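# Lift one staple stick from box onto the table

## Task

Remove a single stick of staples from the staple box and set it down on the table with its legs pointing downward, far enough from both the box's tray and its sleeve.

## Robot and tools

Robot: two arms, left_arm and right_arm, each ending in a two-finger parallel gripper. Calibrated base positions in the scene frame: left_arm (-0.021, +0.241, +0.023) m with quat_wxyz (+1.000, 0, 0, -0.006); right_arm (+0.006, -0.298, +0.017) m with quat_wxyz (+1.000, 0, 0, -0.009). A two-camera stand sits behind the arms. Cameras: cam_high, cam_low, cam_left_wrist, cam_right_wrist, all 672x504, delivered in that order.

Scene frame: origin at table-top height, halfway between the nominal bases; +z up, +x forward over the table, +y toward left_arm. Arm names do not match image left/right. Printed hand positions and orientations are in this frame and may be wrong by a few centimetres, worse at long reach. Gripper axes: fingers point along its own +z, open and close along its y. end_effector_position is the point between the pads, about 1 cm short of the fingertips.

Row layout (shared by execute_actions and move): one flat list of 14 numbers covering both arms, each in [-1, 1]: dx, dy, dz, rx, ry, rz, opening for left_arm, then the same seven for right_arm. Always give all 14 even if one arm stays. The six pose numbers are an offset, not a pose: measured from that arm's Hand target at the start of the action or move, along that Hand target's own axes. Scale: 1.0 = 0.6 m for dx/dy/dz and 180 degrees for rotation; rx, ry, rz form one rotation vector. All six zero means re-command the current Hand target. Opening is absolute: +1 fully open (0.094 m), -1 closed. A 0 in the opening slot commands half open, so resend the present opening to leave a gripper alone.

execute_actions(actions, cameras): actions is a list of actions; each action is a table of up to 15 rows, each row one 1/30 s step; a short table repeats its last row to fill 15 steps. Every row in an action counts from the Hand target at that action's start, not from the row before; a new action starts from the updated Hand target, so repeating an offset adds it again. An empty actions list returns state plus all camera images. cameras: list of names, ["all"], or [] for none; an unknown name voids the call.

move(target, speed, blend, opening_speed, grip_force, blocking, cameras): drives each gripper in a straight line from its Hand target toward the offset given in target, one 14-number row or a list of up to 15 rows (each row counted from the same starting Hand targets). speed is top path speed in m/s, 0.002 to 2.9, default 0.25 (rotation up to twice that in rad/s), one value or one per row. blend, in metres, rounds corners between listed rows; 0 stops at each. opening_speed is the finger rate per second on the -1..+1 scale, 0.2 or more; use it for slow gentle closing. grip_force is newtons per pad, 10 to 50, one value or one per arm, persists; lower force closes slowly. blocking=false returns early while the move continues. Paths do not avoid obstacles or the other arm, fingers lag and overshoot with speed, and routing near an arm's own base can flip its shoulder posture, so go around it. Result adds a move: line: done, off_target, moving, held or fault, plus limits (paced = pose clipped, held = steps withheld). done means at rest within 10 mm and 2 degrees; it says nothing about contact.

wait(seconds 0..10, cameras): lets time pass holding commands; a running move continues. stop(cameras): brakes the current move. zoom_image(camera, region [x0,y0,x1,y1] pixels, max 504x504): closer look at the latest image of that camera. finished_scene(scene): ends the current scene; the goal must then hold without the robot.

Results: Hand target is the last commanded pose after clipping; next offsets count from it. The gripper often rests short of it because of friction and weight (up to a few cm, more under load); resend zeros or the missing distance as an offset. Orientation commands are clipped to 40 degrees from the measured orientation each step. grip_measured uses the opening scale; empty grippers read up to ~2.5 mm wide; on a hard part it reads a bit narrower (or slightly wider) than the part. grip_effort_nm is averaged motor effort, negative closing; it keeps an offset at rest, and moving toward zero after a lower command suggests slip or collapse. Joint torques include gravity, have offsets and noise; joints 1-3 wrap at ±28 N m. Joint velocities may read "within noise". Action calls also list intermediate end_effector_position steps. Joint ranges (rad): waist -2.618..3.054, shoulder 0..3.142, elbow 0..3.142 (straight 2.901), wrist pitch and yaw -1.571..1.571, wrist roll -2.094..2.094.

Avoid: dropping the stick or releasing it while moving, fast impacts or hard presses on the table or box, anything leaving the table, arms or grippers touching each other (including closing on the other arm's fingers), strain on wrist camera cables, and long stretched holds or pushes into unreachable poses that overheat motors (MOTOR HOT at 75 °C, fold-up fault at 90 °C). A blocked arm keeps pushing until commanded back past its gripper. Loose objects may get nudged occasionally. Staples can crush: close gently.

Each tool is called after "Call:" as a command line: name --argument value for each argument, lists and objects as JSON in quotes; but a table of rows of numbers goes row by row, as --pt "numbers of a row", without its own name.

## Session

Call:
execute_actions --actions '[]'

Call:
zoom_image --camera "cam_high" --region '[200, 170, 450, 320]'

Call:
zoom_image --camera "cam_low" --region '[180, 120, 500, 300]'

Scene clock: 0.00 s.
left_arm: end_effector_position=(+0.3786, +0.2094, +0.1364) grip_measured=+1.000 grip_effort_nm=n/a end_effector_quat_wxyz=(+0.612, +0.034, +0.789, +0.034) | right_arm: end_effector_position=(+0.4038, -0.2923, +0.1319) grip_measured=+1.000 grip_effort_nm=n/a end_effector_quat_wxyz=(+0.606, +0.004, +0.795, -0.011)
Joint positions: left_arm=[-0.142 1.553 0.351 0.948 -0.161 0.057 0.094] | right_arm=[0.057 1.51 0.348 0.894 0.061 0.003 0.094]
Joint velocities: within noise
Joint torques (N m): no reading
Heat: left arm: 30 °C; right arm: 30 °C.
Hand target: left_arm +0.3828, +0.2096, +0.1499; +0.627, +0.032, +0.778, +0.036 | right_arm +0.4066, -0.2913, +0.1400; +0.614, +0.005, +0.789, -0.008
Tool commands: left_gripper/opening=+1.0 right_gripper/opening=+1.0

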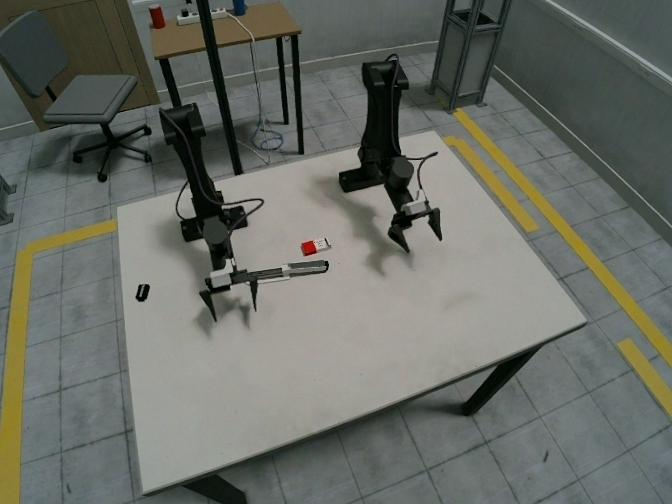

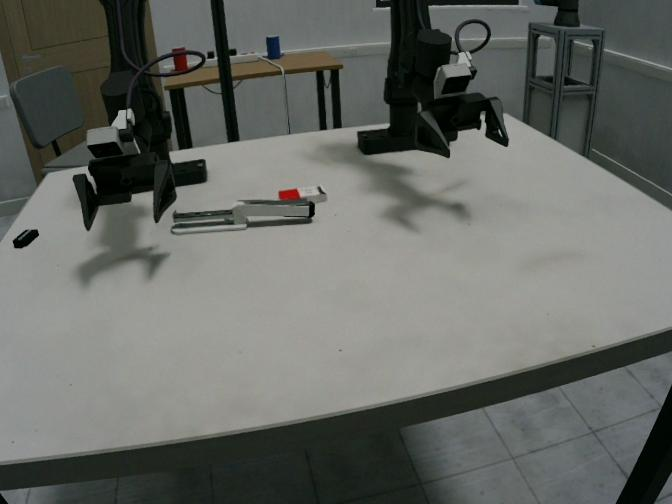

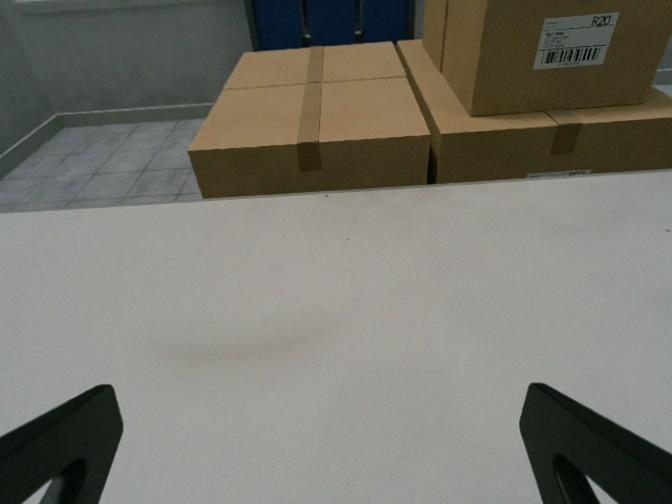

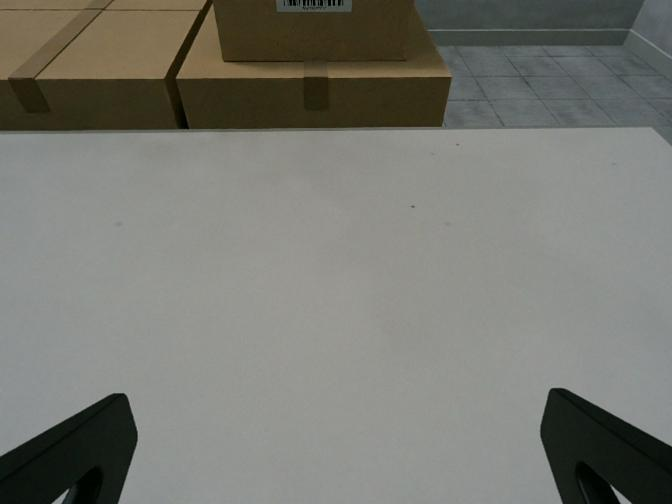

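Scaled by 2.016 from the camera's 672x504 image, which has a finer 960x720 frame.

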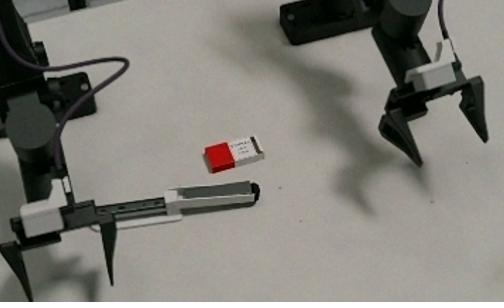

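Scaled by 1.575 from the camera's 672x504 image, which has a finer 960x720 frame.

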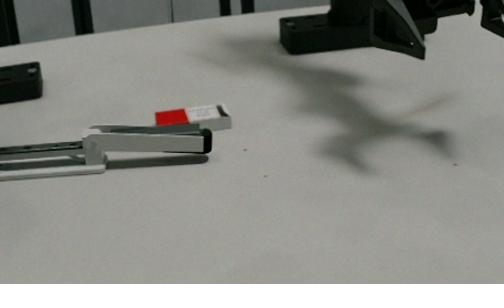

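Call:
move --pt "0 0 0 0 0 0 1 -0.084 0.028 -0.28 0 0 0 1" --pt "-0.0053 0.0058 -0.2877 -0.2494 0.4187 -0.4219 0.6 0.096 0.3118 -0.3881 -0.3422 0.255 -0.3069 0.6" --blend '[0.03,0]' --speed 0.35 --cameras '["all"]'

Scene clock: 32.13 s.
left_arm: end_effector_position=(+0.2109, +0.2125, +0.1799) grip_measured=+0.602 grip_effort_nm=-0.14 end_effector_quat_wxyz=(-0.067, -0.633, +0.770, -0.046) | right_arm: end_effector_position=(+0.1739, -0.1043, +0.1317) grip_measured=+0.602 grip_effort_nm=-0.11 end_effector_quat_wxyz=(+0.139, -0.618, +0.768, +0.096)
Joint positions: left_arm=[0.005 1.466 1.319 -1.468 0.157 -1.379 0.075] | right_arm=[0.746 1.23 0.928 -0.977 -0.177 -0.601 0.075]
Joint torques (N m): left_arm=[0.62 -3.33 6.79 0.05 0.19 -0.15] | right_arm=[0.46 -2.24 9.2 0.48 -0.39 -0.16]
Heat: left arm: 32 °C; right arm: 32 °C.
Hand target: left_arm +0.2148, +0.2100, +0.1898; -0.066, -0.640, +0.763, -0.057 | right_arm +0.1699, -0.1002, +0.1401; +0.134, -0.627, +0.760, +0.110
Off the commanded pose: left_arm 0.011 m, 2 deg | right_arm 0.010 m, 2 deg.
move: off_target (left_arm); target 2's new opening was sent with left_arm's hand 0.011 m and 2 deg from that target

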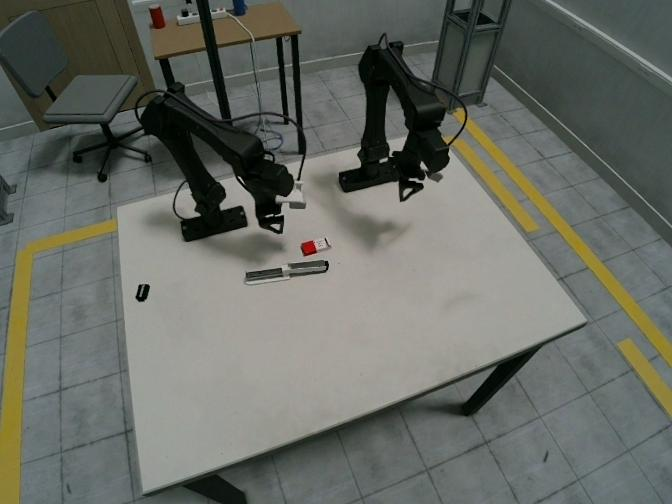

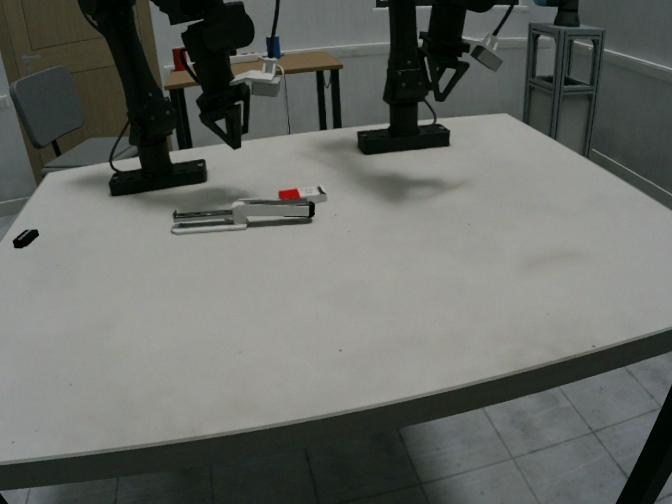

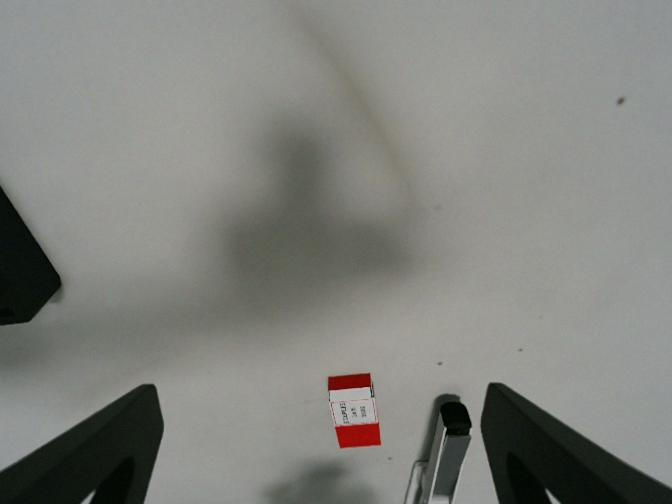

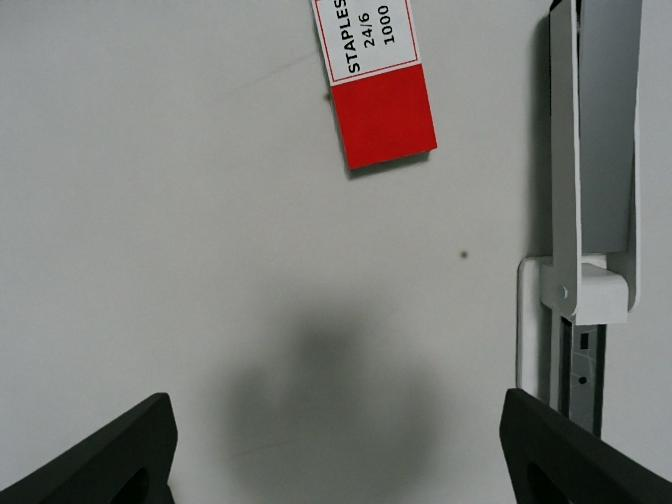

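Call:
zoom_image --camera "cam_left_wrist" --region '[300, 350, 480, 504]'

Call:
zoom_image --camera "cam_low" --region '[260, 160, 350, 230]'

Call:
zoom_image --camera "cam_right_wrist" --region '[280, 0, 480, 200]'

Scaled by 2.800 from the camera's 672x504 image, which has a finer 960x720 frame.

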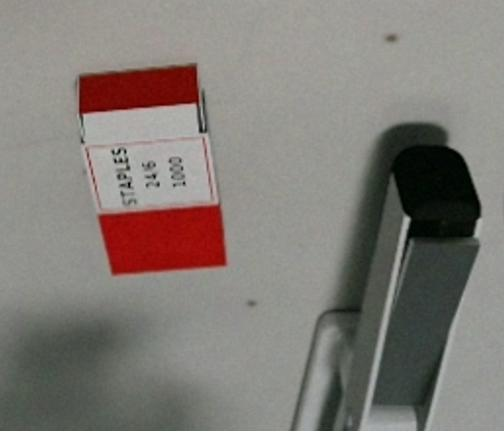

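Scaled by 5.600 from the camera's 672x504 image, which has a finer 960x720 frame.

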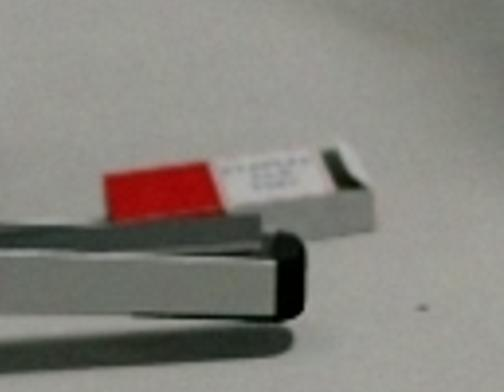

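Scaled by 2.520 from the camera's 672x504 image, which has a finer 960x720 frame.

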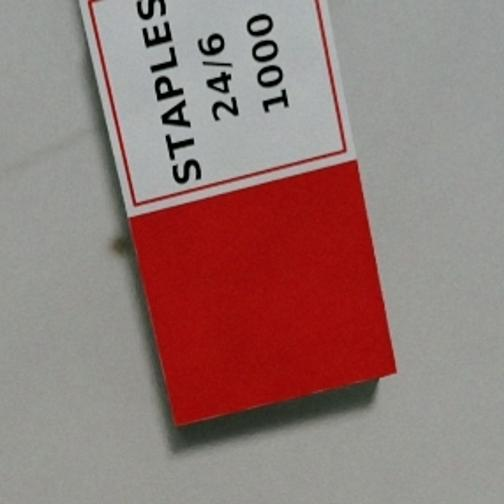

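Call:
move --target '[0,0,0,0,0,0,0.6,-0.085,-0.0388,0.1818,-0.0171,0,-0.0471,0.35]' --speed 0.2 --cameras '["cam_low","cam_left_wrist","cam_right_wrist"]'

Scene clock: 49.53 s.
left_arm: end_effector_position=(+0.2109, +0.2125, +0.1799) grip_measured=+0.602 grip_effort_nm=-0.14 end_effector_quat_wxyz=(-0.067, -0.633, +0.770, -0.046) | right_arm: end_effector_position=(+0.2056, -0.0359, +0.0488) grip_measured=+0.352 grip_effort_nm=-0.11 end_effector_quat_wxyz=(-0.110, +0.676, -0.722, -0.104)
Joint positions: left_arm=[0.005 1.466 1.319 -1.468 0.157 -1.379 0.075] | right_arm=[0.829 1.658 0.968 -0.645 -0.194 -0.67 0.064]
Joint torques (N m): left_arm=[0.72 -3.37 6.54 0.07 0.16 -0.14] | right_arm=[0.46 -5.08 8.21 0.91 -0.43 -0.16]
Heat: left arm: 34 °C; right arm: 35 °C.
Hand target: left_arm +0.2148, +0.2100, +0.1898; -0.066, -0.640, +0.763, -0.057 | right_arm +0.2090, -0.0210, +0.0550; -0.125, +0.684, -0.708, -0.120
Off the commanded pose: left_arm 0.011 m, 2 deg | right_arm 0.017 m, 3 deg.
move: off_target (left_arm, right_arm)
Images, in order (width x height): cam_low 672x504, cam_left_wrist 672x504, cam_right_wrist 672x504.

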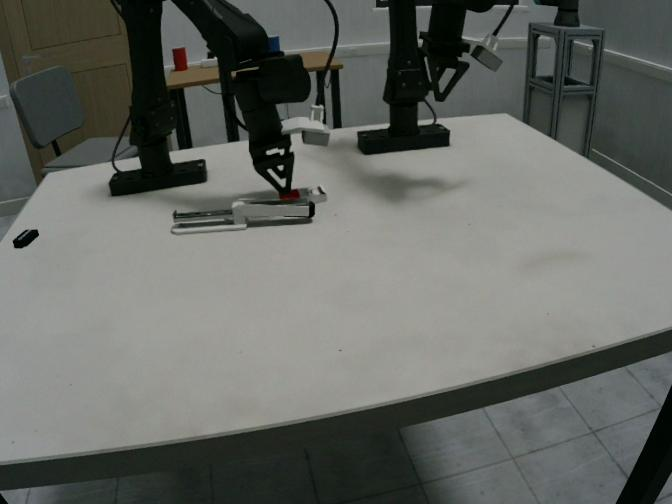

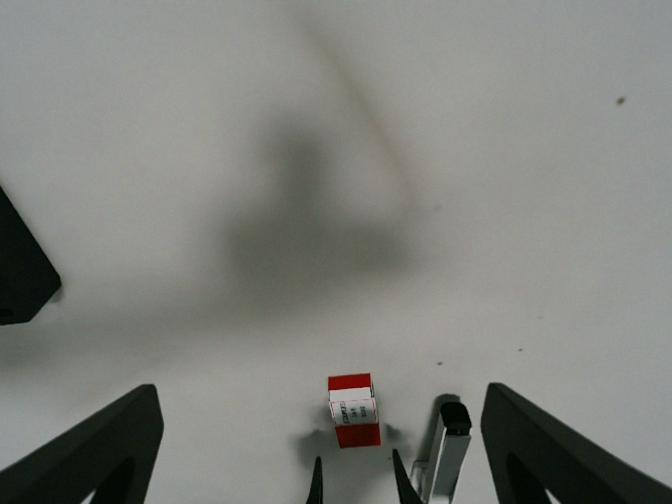

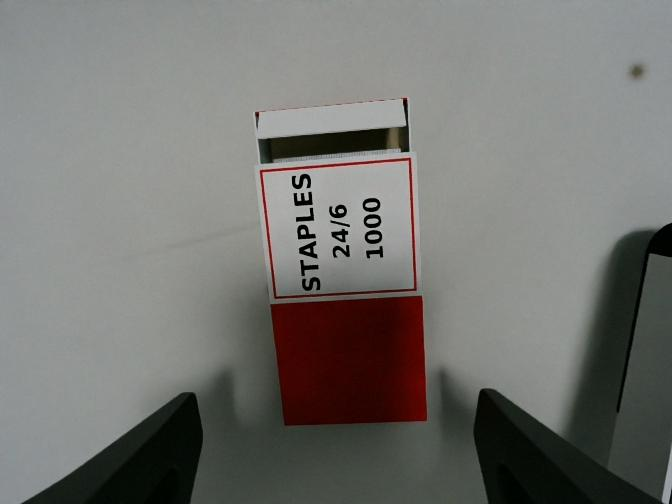

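Call:
move --target '[0,0,0,0,0,0,0.6,0.0027,-0.0032,0.0273,0,0,0,0.35]' --speed 0.08 --cameras '["cam_low","cam_right_wrist"]'

Call:
zoom_image --camera "cam_low" --region '[240, 110, 350, 220]'

Scene clock: 57.37 s.
left_arm: end_effector_position=(+0.2109, +0.2125, +0.1799) grip_measured=+0.602 grip_effort_nm=-0.14 end_effector_quat_wxyz=(-0.067, -0.633, +0.770, -0.046) | right_arm: end_effector_position=(+0.2134, -0.0276, +0.0387) grip_measured=+0.352 grip_effort_nm=-0.11 end_effector_quat_wxyz=(-0.120, +0.675, -0.720, -0.105)
Joint positions: left_arm=[0.005 1.466 1.319 -1.468 0.157 -1.379 0.075] | right_arm=[0.829 1.702 0.968 -0.58 -0.194 -0.67 0.064]
Joint torques (N m): left_arm=[0.76 -3.4 6.74 0.06 0.18 -0.16] | right_arm=[0.47 -5.41 6.39 0.95 -0.41 -0.12]
Heat: left arm: 35 °C; right arm: 34 °C.
Hand target: left_arm +0.2148, +0.2100, +0.1898; -0.066, -0.640, +0.763, -0.057 | right_arm +0.2111, -0.0169, +0.0390; -0.125, +0.684, -0.708, -0.120
Off the commanded pose: left_arm 0.011 m, 2 deg | right_arm 0.011 m, 3 deg.
move: off_target (left_arm, right_arm)
Images, in order (width x height): cam_low 672x504, cam_right_wrist 672x504.

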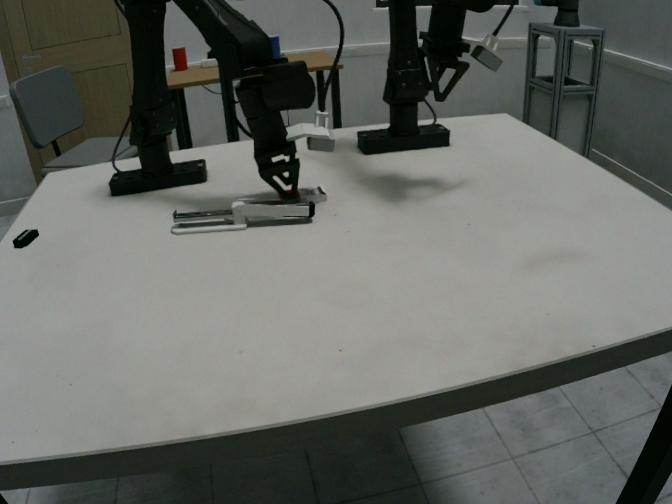

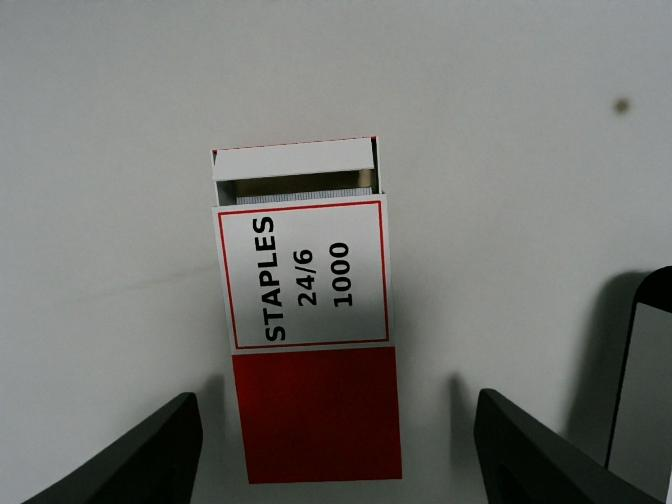

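Scaled by 4.582 from the camera's 672x504 image, which has a finer 960x720 frame.

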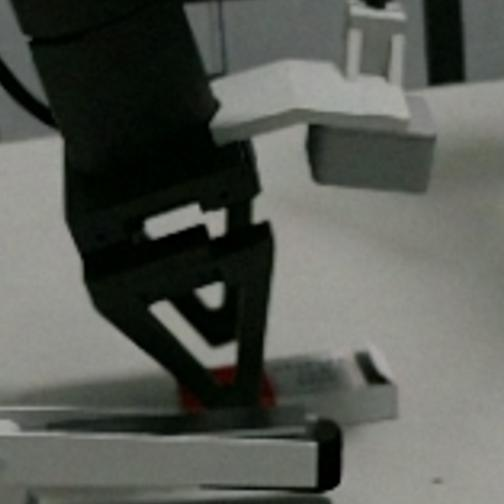

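Call:
move --pt "0 0 0 0 0 0 0.6 0.0055 0.01 0.0139 0 0 0 0.35" --pt "0 0 0 0 0 0 0.6 0.0055 0.01 0.0139 0 0 0 -0.2" --speed 0.06 --grip_force '[50,25]' --cameras '["cam_low","cam_right_wrist"]'

Call:
zoom_image --camera "cam_low" --region '[240, 110, 350, 220]'

Scene clock: 64.27 s.
left_arm: end_effector_position=(+0.2109, +0.2125, +0.1799) grip_measured=+0.602 grip_effort_nm=-0.14 end_effector_quat_wxyz=(-0.067, -0.633, +0.770, -0.046) | right_arm: end_effector_position=(+0.2130, -0.0219, +0.0370) grip_measured=-0.198 grip_effort_nm=-0.11 end_effector_quat_wxyz=(-0.132, +0.680, -0.714, -0.106)
Joint positions: left_arm=[0.005 1.466 1.319 -1.468 0.157 -1.379 0.075] | right_arm=[0.841 1.702 0.952 -0.539 -0.194 -0.67 0.038]
Joint torques (N m): left_arm=[0.8 -3.18 6.72 0.06 0.19 -0.14] | right_arm=[0.5 -5.23 4.57 1.01 -0.36 0.01]
Heat: left arm: 35 °C; right arm: 33 °C.
Hand target: left_arm +0.2148, +0.2100, +0.1898; -0.066, -0.640, +0.763, -0.057 | right_arm +0.2051, -0.0170, +0.0301; -0.125, +0.684, -0.708, -0.120
Off the commanded pose: left_arm 0.011 m, 2 deg | right_arm 0.012 m, 2 deg.
grip_force (N): 50, 25
move: off_target (left_arm, right_arm); target 2's new opening was sent with right_arm's hand 0.012 m and 2 deg from that target
Images, in order (width x height): cam_low 672x504, cam_right_wrist 672x504.

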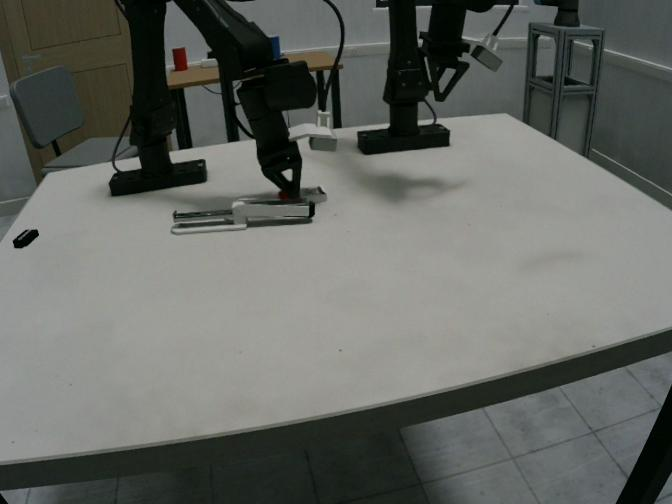

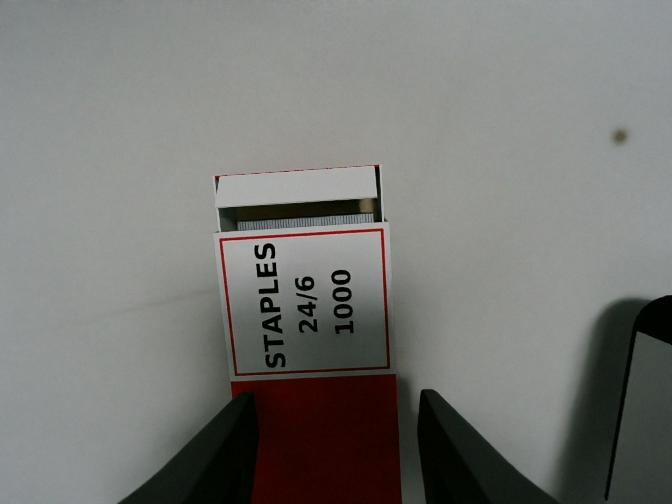

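Scaled by 4.582 from the camera's 672x504 image, which has a finer 960x720 frame.

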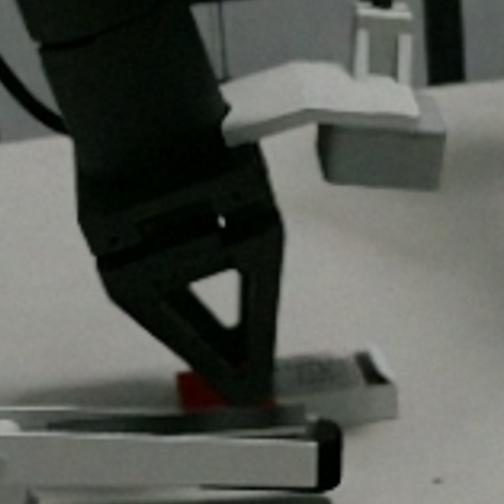

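Call:
move --pt "0 0 0 0 0 0 0.6 0 0 -0.01 0 0 0 0.35" --pt "0 0 0 0 0 0 0.6 0.0025 0.0102 0.0203 0 0 0 0.35" --speed 0.06 --cameras '["cam_low","cam_right_wrist"]'

Call:
zoom_image --camera "cam_low" --region '[240, 110, 350, 220]'

Scene clock: 71.07 s.
left_arm: end_effector_position=(+0.2109, +0.2125, +0.1799) grip_measured=+0.602 grip_effort_nm=-0.14 end_effector_quat_wxyz=(-0.067, -0.633, +0.770, -0.046) | right_arm: end_effector_position=(+0.2053, -0.0179, +0.0239) grip_measured=+0.348 grip_effort_nm=0.13 end_effector_quat_wxyz=(-0.130, +0.683, -0.711, -0.109)
Joint positions: left_arm=[0.005 1.466 1.319 -1.468 0.157 -1.379 0.075] | right_arm=[0.866 1.725 0.919 -0.482 -0.194 -0.655 0.063]
Joint torques (N m): left_arm=[0.65 -3.34 6.75 0.04 0.19 -0.17] | right_arm=[0.46 -5.5 4.51 1.01 -0.29 0.08]
Heat: left arm: 35 °C; right arm: 33 °C.
Hand target: left_arm +0.2148, +0.2100, +0.1898; -0.066, -0.640, +0.763, -0.057 | right_arm +0.1991, -0.0140, +0.0181; -0.125, +0.684, -0.708, -0.120
Off the commanded pose: left_arm 0.011 m, 2 deg | right_arm 0.009 m, 1 deg.
grip_force (N): 50, 25
move: off_target (left_arm)
Images, in order (width x height): cam_low 672x504, cam_right_wrist 672x504.

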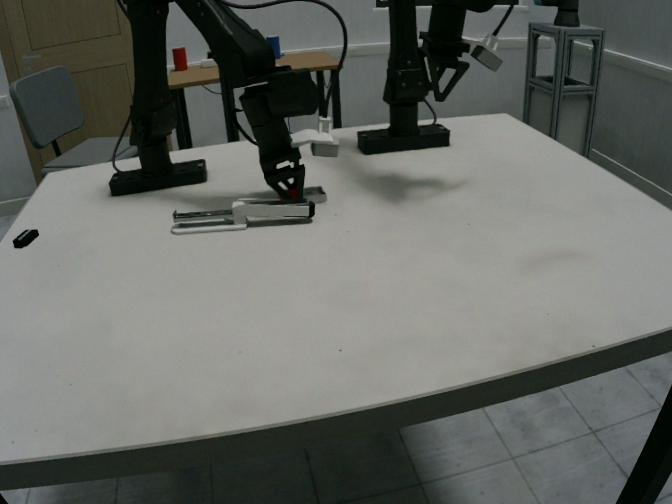

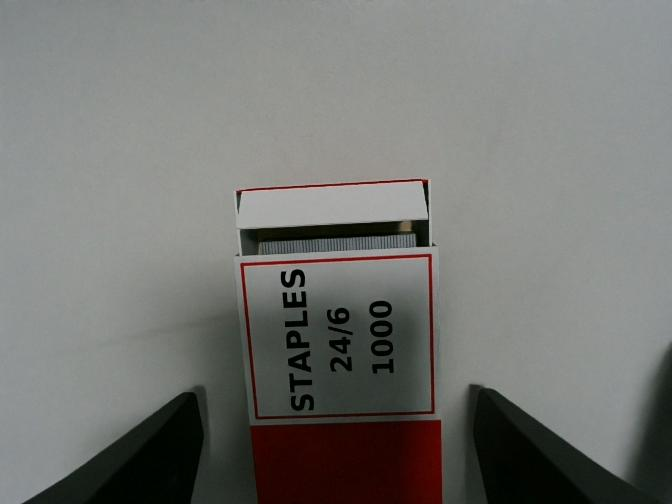

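Scaled by 4.582 from the camera's 672x504 image, which has a finer 960x720 frame.

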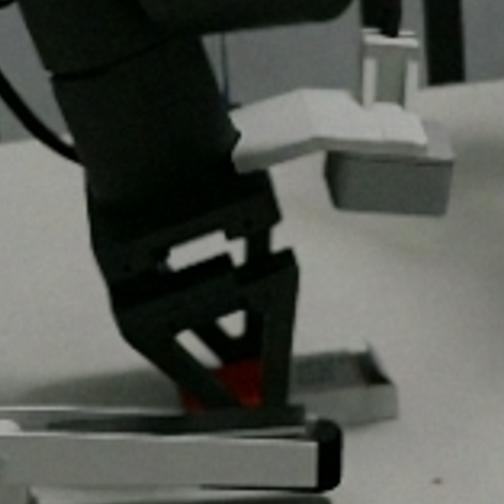

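Call:
move --target '[0,0,0,0,0,0,0.6,0,0,0,0,0,0,-0.2]' --opening_speed 0.5 --cameras '["cam_right_wrist"]'

Scene clock: 75.20 s.
left_arm: end_effector_position=(+0.2109, +0.2125, +0.1799) grip_measured=+0.602 grip_effort_nm=-0.14 end_effector_quat_wxyz=(-0.067, -0.633, +0.770, -0.046) | right_arm: end_effector_position=(+0.2053, -0.0179, +0.0239) grip_measured=-0.194 grip_effort_nm=-0.33 end_effector_quat_wxyz=(-0.130, +0.683, -0.711, -0.109)
Joint positions: left_arm=[0.005 1.466 1.319 -1.468 0.157 -1.379 0.075] | right_arm=[0.866 1.725 0.919 -0.482 -0.194 -0.655 0.038]
Joint torques (N m): left_arm=[0.66 -3.22 6.69 0.06 0.17 -0.16] | right_arm=[0.46 -5.49 4.51 1.01 -0.3 0.08]
Heat: left arm: 35 °C; right arm: 32 °C.
Hand target: left_arm +0.2148, +0.2100, +0.1898; -0.066, -0.640, +0.763, -0.057 | right_arm +0.1991, -0.0140, +0.0181; -0.125, +0.684, -0.708, -0.120
Off the commanded pose: left_arm 0.011 m, 2 deg | right_arm 0.009 m, 1 deg.
grip_force (N): 50, 25
move: off_target (left_arm)
Images, in order (width x height): cam_right_wrist 672x504.

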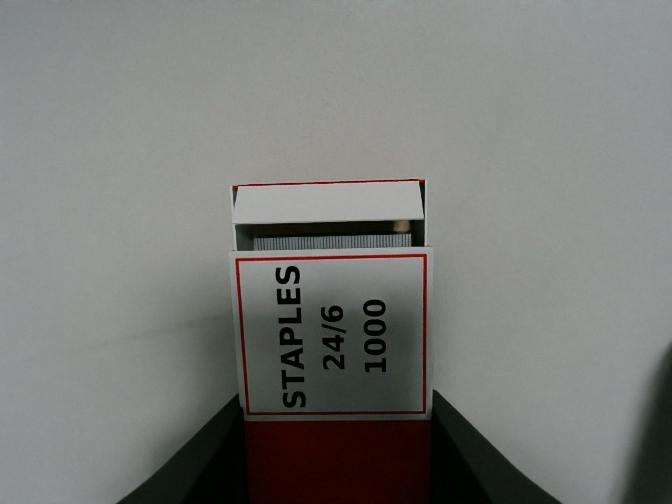

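Call:
move --target '[0,0,0,0,0,0,0.6,-0.199,0.0007,0.0617,0.0133,0,0.0365,-0.22]' --speed 0.12 --cameras '["cam_right_wrist","cam_left_wrist","cam_low"]'

Scene clock: 81.50 s.
left_arm: end_effector_position=(+0.2109, +0.2125, +0.1799) grip_measured=+0.602 grip_effort_nm=-0.14 end_effector_quat_wxyz=(-0.067, -0.633, +0.770, -0.046) | right_arm: end_effector_position=(+0.2014, +0.1122, +0.0290) grip_measured=-0.205 grip_effort_nm=-0.56 end_effector_quat_wxyz=(+0.147, -0.643, +0.742, +0.120)
Joint positions: left_arm=[0.005 1.466 1.319 -1.468 0.157 -1.379 0.075] | right_arm=[1.094 2.035 1.343 -0.514 -0.119 -0.328 0.037]
Joint torques (N m): left_arm=[0.62 -3.15 6.71 0.06 0.21 -0.14] | right_arm=[0.16 -8.05 8.51 0.57 0.06 0.08]
Heat: left arm: 35 °C; right arm: 32 °C.
Hand target: left_arm +0.2148, +0.2100, +0.1898; -0.066, -0.640, +0.763, -0.057 | right_arm +0.2029, +0.1108, +0.0241; +0.132, -0.640, +0.749, +0.113
Off the commanded pose: left_arm 0.011 m, 2 deg | right_arm 0.005 m, 2 deg.
grip_force (N): 50, 25
move: off_target (left_arm)
Images, in order (width x height): cam_low 672x504, cam_left_wrist 672x504, cam_right_wrist 672x504.

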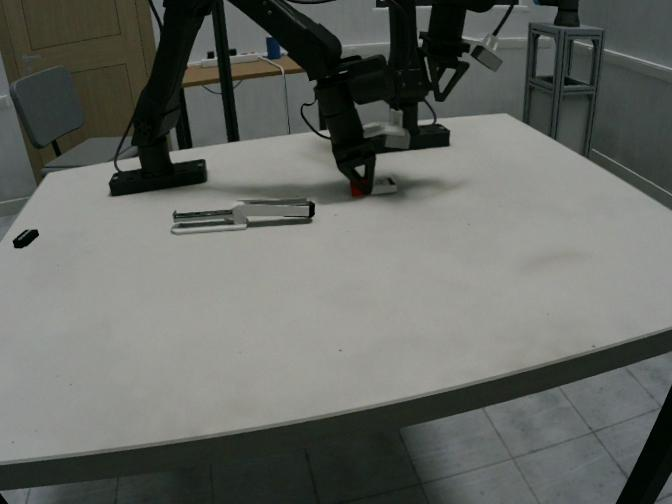

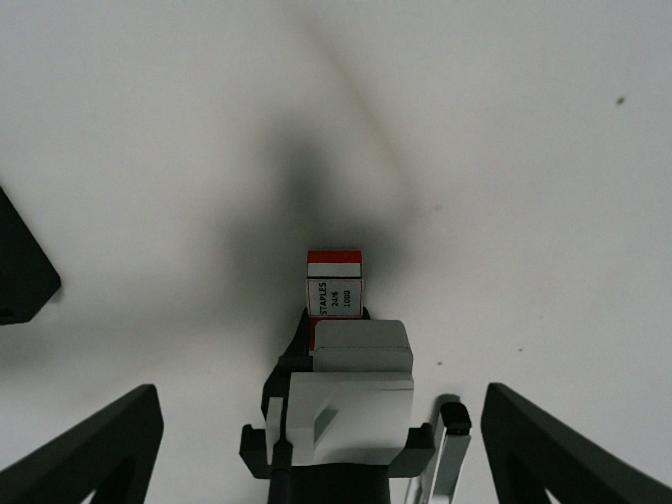

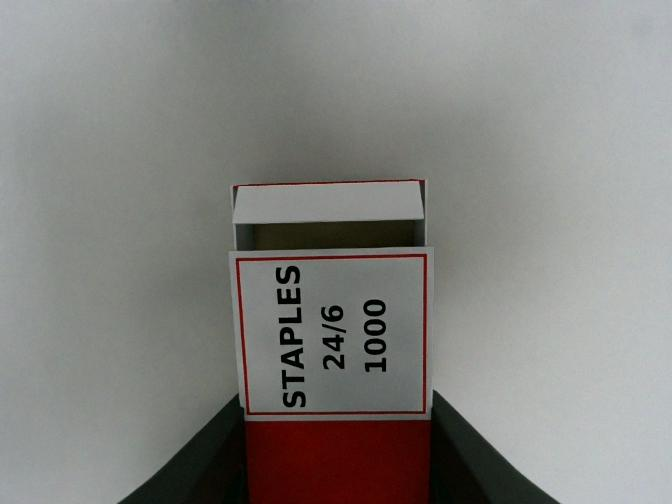

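Call:
move --pt "0 0 0 0 0 0 0.6 0.0034 0 0.0094 0 0 0 -0.22" --pt "0 0 0 0 0 0 0.6 0.0034 0 0.0094 0 0 0 0.3" --pt "0 0 0 0 0 0 0.6 0.0092 0.0007 -0.0247 0 -0.222 0 0.3" --speed 0.15 --cameras '["cam_right_wrist","cam_left_wrist","cam_low"]'

Call:
zoom_image --camera "cam_low" --region '[310, 110, 420, 220]'

Scene clock: 93.63 s.
left_arm: end_effector_position=(+0.2109, +0.2125, +0.1799) grip_measured=+0.602 grip_effort_nm=-0.14 end_effector_quat_wxyz=(-0.067, -0.633, +0.770, -0.046) | right_arm: end_effector_position=(+0.2012, +0.1003, +0.0368) grip_measured=+0.298 grip_effort_nm=0.12 end_effector_quat_wxyz=(+0.378, -0.566, +0.665, +0.309)
Joint positions: left_arm=[0.005 1.466 1.319 -1.468 0.157 -1.379 0.075] | right_arm=[0.988 1.909 0.653 0.664 -0.355 -0.248 0.061]
Joint torques (N m): left_arm=[0.65 -3.23 6.71 0.06 0.21 -0.16] | right_arm=[-0.53 -5.97 3.52 2.15 -0.47 0.07]
Heat: left arm: 35 °C; right arm: 33 °C.
Hand target: left_arm +0.2148, +0.2100, +0.1898; -0.066, -0.640, +0.763, -0.057 | right_arm +0.2009, +0.1007, +0.0362; +0.380, -0.563, +0.658, +0.324
Off the commanded pose: left_arm 0.011 m, 2 deg | right_arm 0.001 m, 2 deg.
grip_force (N): 50, 25
move: off_target (left_arm)
Images, in order (width x height): cam_low 672x504, cam_left_wrist 672x504, cam_right_wrist 672x504.

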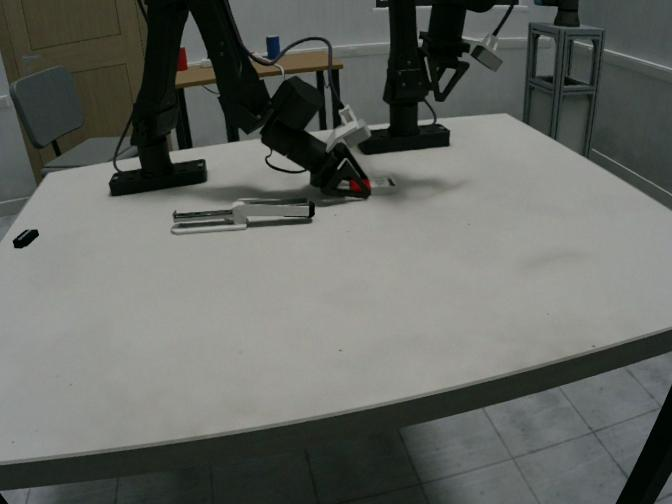

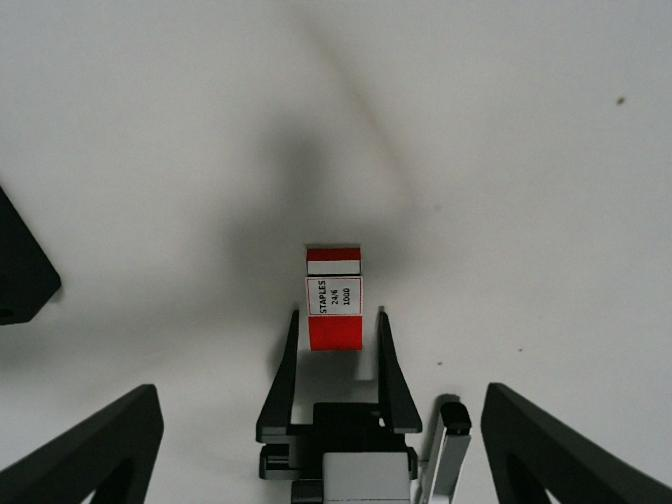

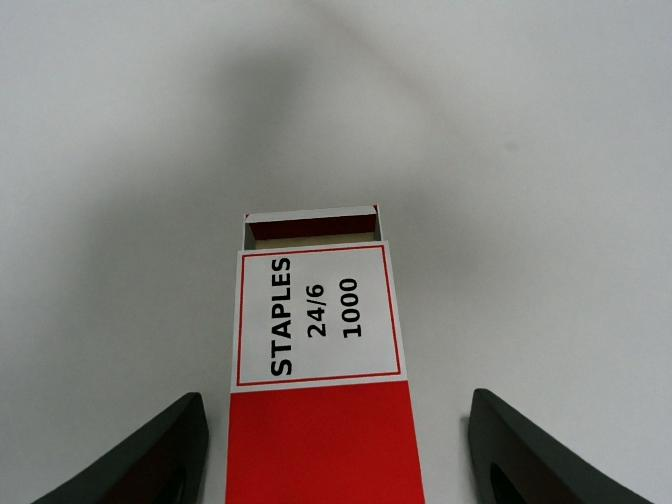

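Scaled by 4.582 from the camera's 672x504 image, which has a finer 960x720 frame.

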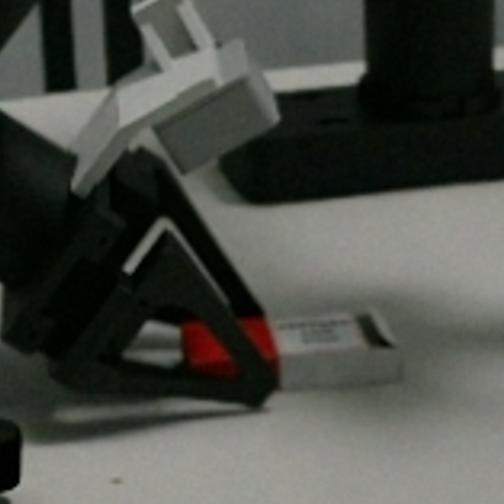

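Call:
move --target '[0.0731,-0.0113,0.2862,0,0,0,0.6,0,0,0,0,0,0,-0.2]' --speed 0.13 --grip_force '[35,45]' --opening_speed 0.6 --cameras '["cam_right_wrist","cam_left_wrist","cam_low"]'

Call:
zoom_image --camera "cam_low" --region '[310, 110, 420, 220]'

Scene clock: 105.47 s.
left_arm: end_effector_position=(+0.2063, +0.1399, +0.0297) grip_measured=+0.602 grip_effort_nm=-0.14 end_effector_quat_wxyz=(-0.066, -0.634, +0.769, -0.049) | right_arm: end_effector_position=(+0.2012, +0.1007, +0.0375) grip_measured=-0.198 grip_effort_nm=-0.59 end_effector_quat_wxyz=(+0.379, -0.566, +0.664, +0.310)
Joint positions: left_arm=[-0.293 1.601 0.828 -0.789 0.164 -1.684 0.075] | right_arm=[0.988 1.909 0.653 0.667 -0.356 -0.248 0.038]
Joint velocities: left_arm=[within noise] | right_arm=[-0.002 -0.002 -0.007 0.066 0.007 -0.037 -0.004]
Joint torques (N m): left_arm=[-0.79 -3.92 3.02 0.6 0.14 -0.16] | right_arm=[-0.51 -5.94 3.51 2.14 -0.46 0.07]
Heat: left arm: 35 °C; right arm: 32 °C.
Hand target: left_arm +0.2091, +0.1369, +0.0283; -0.066, -0.640, +0.763, -0.057 | right_arm +0.2009, +0.1007, +0.0362; +0.380, -0.563, +0.658, +0.324
Off the commanded pose: left_arm 0.004 m, 1 deg | right_arm 0.001 m, 2 deg.
grip_force (N): 35, 45
move: done
Images, in order (width x height): cam_low 672x504, cam_left_wrist 672x504, cam_right_wrist 672x504.

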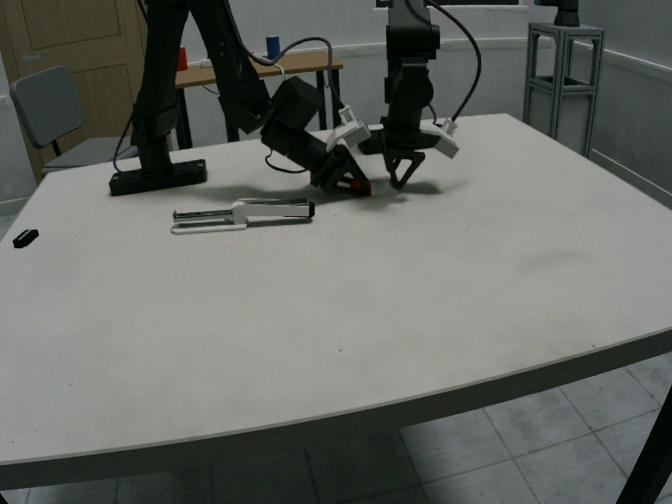

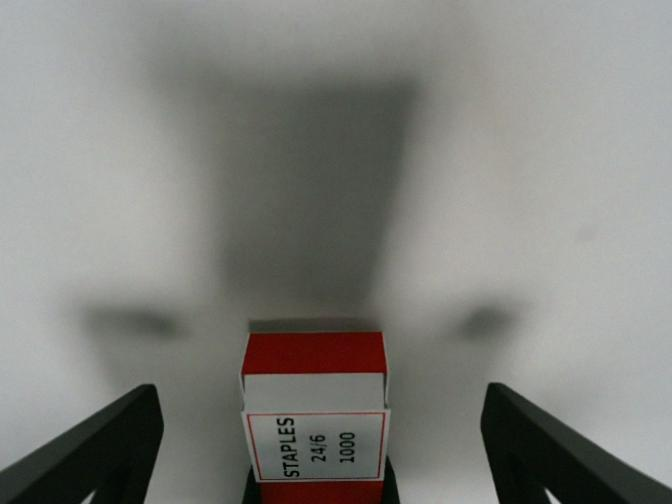

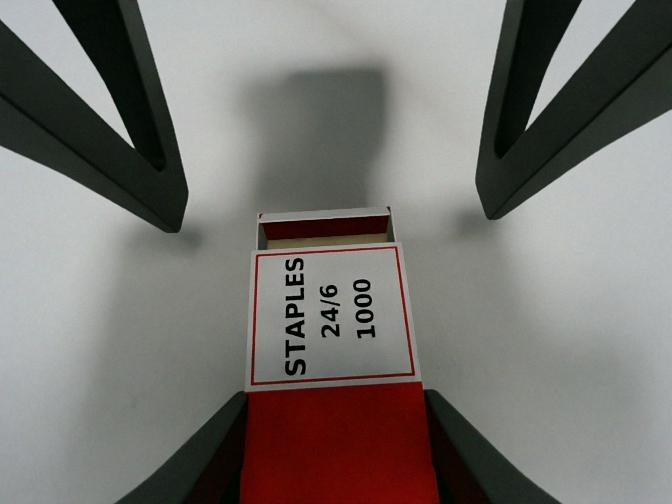

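Scaled by 4.582 from the camera's 672x504 image, which has a finer 960x720 frame.

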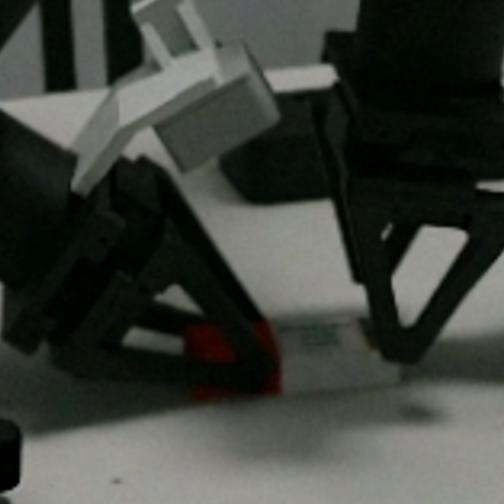

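Call:
move --target '[-0.0026,0.004,0.019,0,0,0,0.6,0,0,0,0,0,0,-0.2]' --speed 0.08 --cameras '["cam_right_wrist","cam_low"]'

Call:
zoom_image --camera "cam_low" --region '[310, 110, 420, 220]'

Scene clock: 110.67 s.
left_arm: end_effector_position=(+0.2044, +0.1404, +0.0187) grip_measured=+0.602 grip_effort_nm=-0.14 end_effector_quat_wxyz=(-0.066, -0.635, +0.768, -0.049) | right_arm: end_effector_position=(+0.2012, +0.1007, +0.0375) grip_measured=-0.197 grip_effort_nm=-0.58 end_effector_quat_wxyz=(+0.379, -0.566, +0.664, +0.310)
Joint positions: left_arm=[-0.293 1.618 0.794 -0.736 0.164 -1.687 0.075] | right_arm=[0.988 1.909 0.653 0.667 -0.356 -0.248 0.038]
Joint torques (N m): left_arm=[-0.99 -3.84 2.86 0.61 0.12 -0.16] | right_arm=[-0.5 -5.93 3.52 2.15 -0.46 0.07]
Heat: left arm: 34 °C; right arm: 32 °C.
Hand target: left_arm +0.2066, +0.1369, +0.0168; -0.066, -0.640, +0.763, -0.057 | right_arm +0.2009, +0.1007, +0.0362; +0.380, -0.563, +0.658, +0.324
Off the commanded pose: left_arm 0.005 m, 1 deg | right_arm 0.001 m, 2 deg.
grip_force (N): 35, 45
move: done
Images, in order (width x height): cam_low 672x504, cam_right_wrist 672x504.

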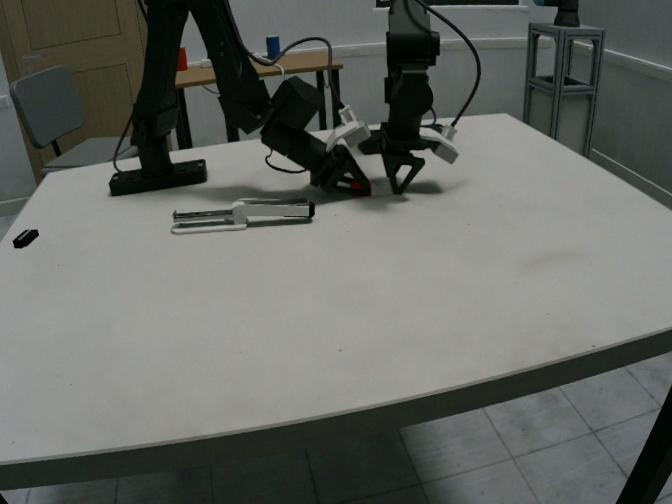

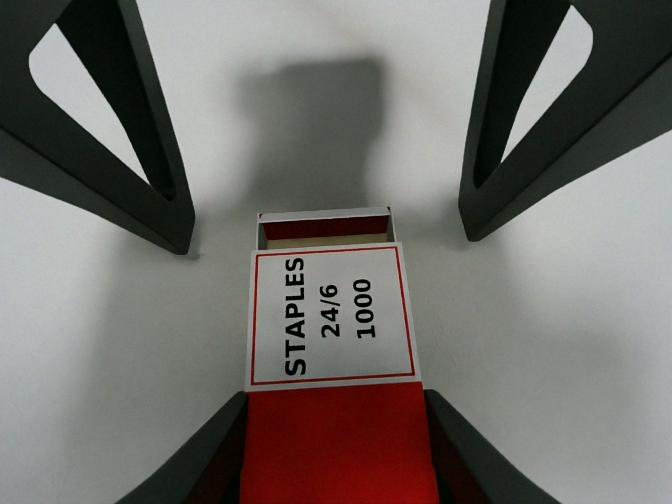

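Scaled by 4.582 from the camera's 672x504 image, which has a finer 960x720 frame.

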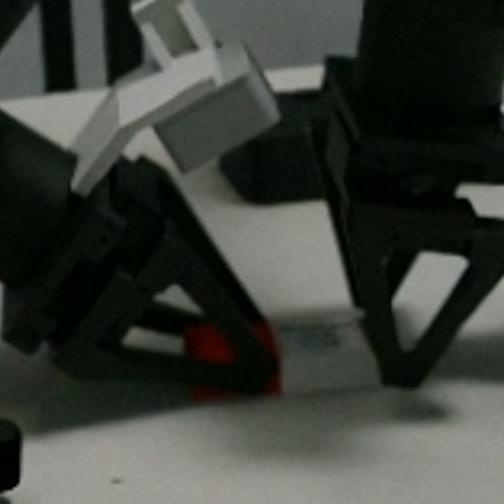

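Call:
move --target '[0,0,0,0,0,0,-0.27,0,0,0,0,0,0,-0.2]' --opening_speed 0.6 --cameras '["cam_right_wrist","cam_left_wrist"]'

Call:
zoom_image --camera "cam_right_wrist" --region '[220, 180, 430, 300]'

Scene clock: 116.13 s.
left_arm: end_effector_position=(+0.2044, +0.1404, +0.0187) grip_measured=-0.245 grip_effort_nm=-0.77 end_effector_quat_wxyz=(-0.066, -0.636, +0.767, -0.049) | right_arm: end_effector_position=(+0.2018, +0.1004, +0.0375) grip_measured=-0.199 grip_effort_nm=-0.55 end_effector_quat_wxyz=(+0.379, -0.565, +0.664, +0.310)
Joint positions: left_arm=[-0.293 1.618 0.794 -0.736 0.164 -1.689 0.035] | right_arm=[0.987 1.909 0.653 0.667 -0.356 -0.248 0.038]
Joint velocities: left_arm=[within noise] | right_arm=[0.017 -0.012 -0.002 0.037 0.051 -0.037 0.013]
Joint torques (N m): left_arm=[-1.03 -3.89 2.66 0.61 0.11 -0.2] | right_arm=[-0.5 -5.94 3.49 2.11 -0.46 0.08]
Heat: left arm: 33 °C; right arm: 32 °C.
Hand target: left_arm +0.2066, +0.1369, +0.0168; -0.066, -0.640, +0.763, -0.057 | right_arm +0.2009, +0.1007, +0.0362; +0.380, -0.563, +0.658, +0.324
Off the commanded pose: left_arm 0.005 m, 1 deg | right_arm 0.002 m, 2 deg.
grip_force (N): 35, 45
move: done
Images, in order (width x height): cam_left_wrist 672x504, cam_right_wrist 672x504.

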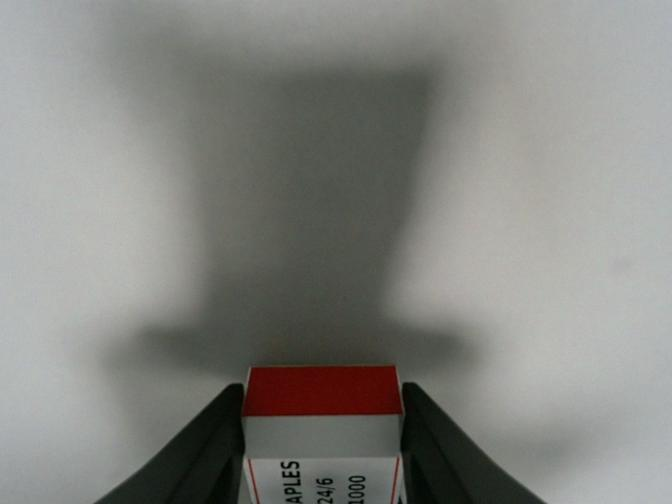

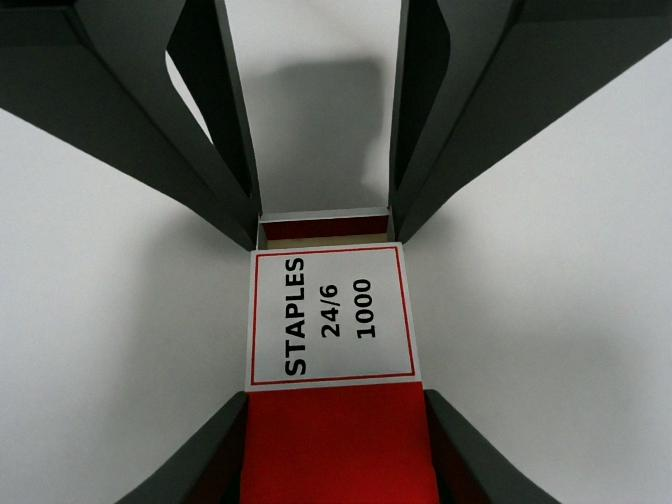

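Scaled by 2.400 from the camera's 672x504 image, which has a finer 960x720 frame.

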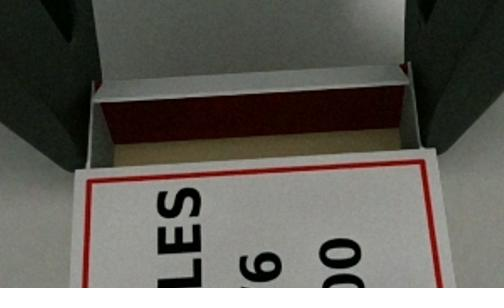

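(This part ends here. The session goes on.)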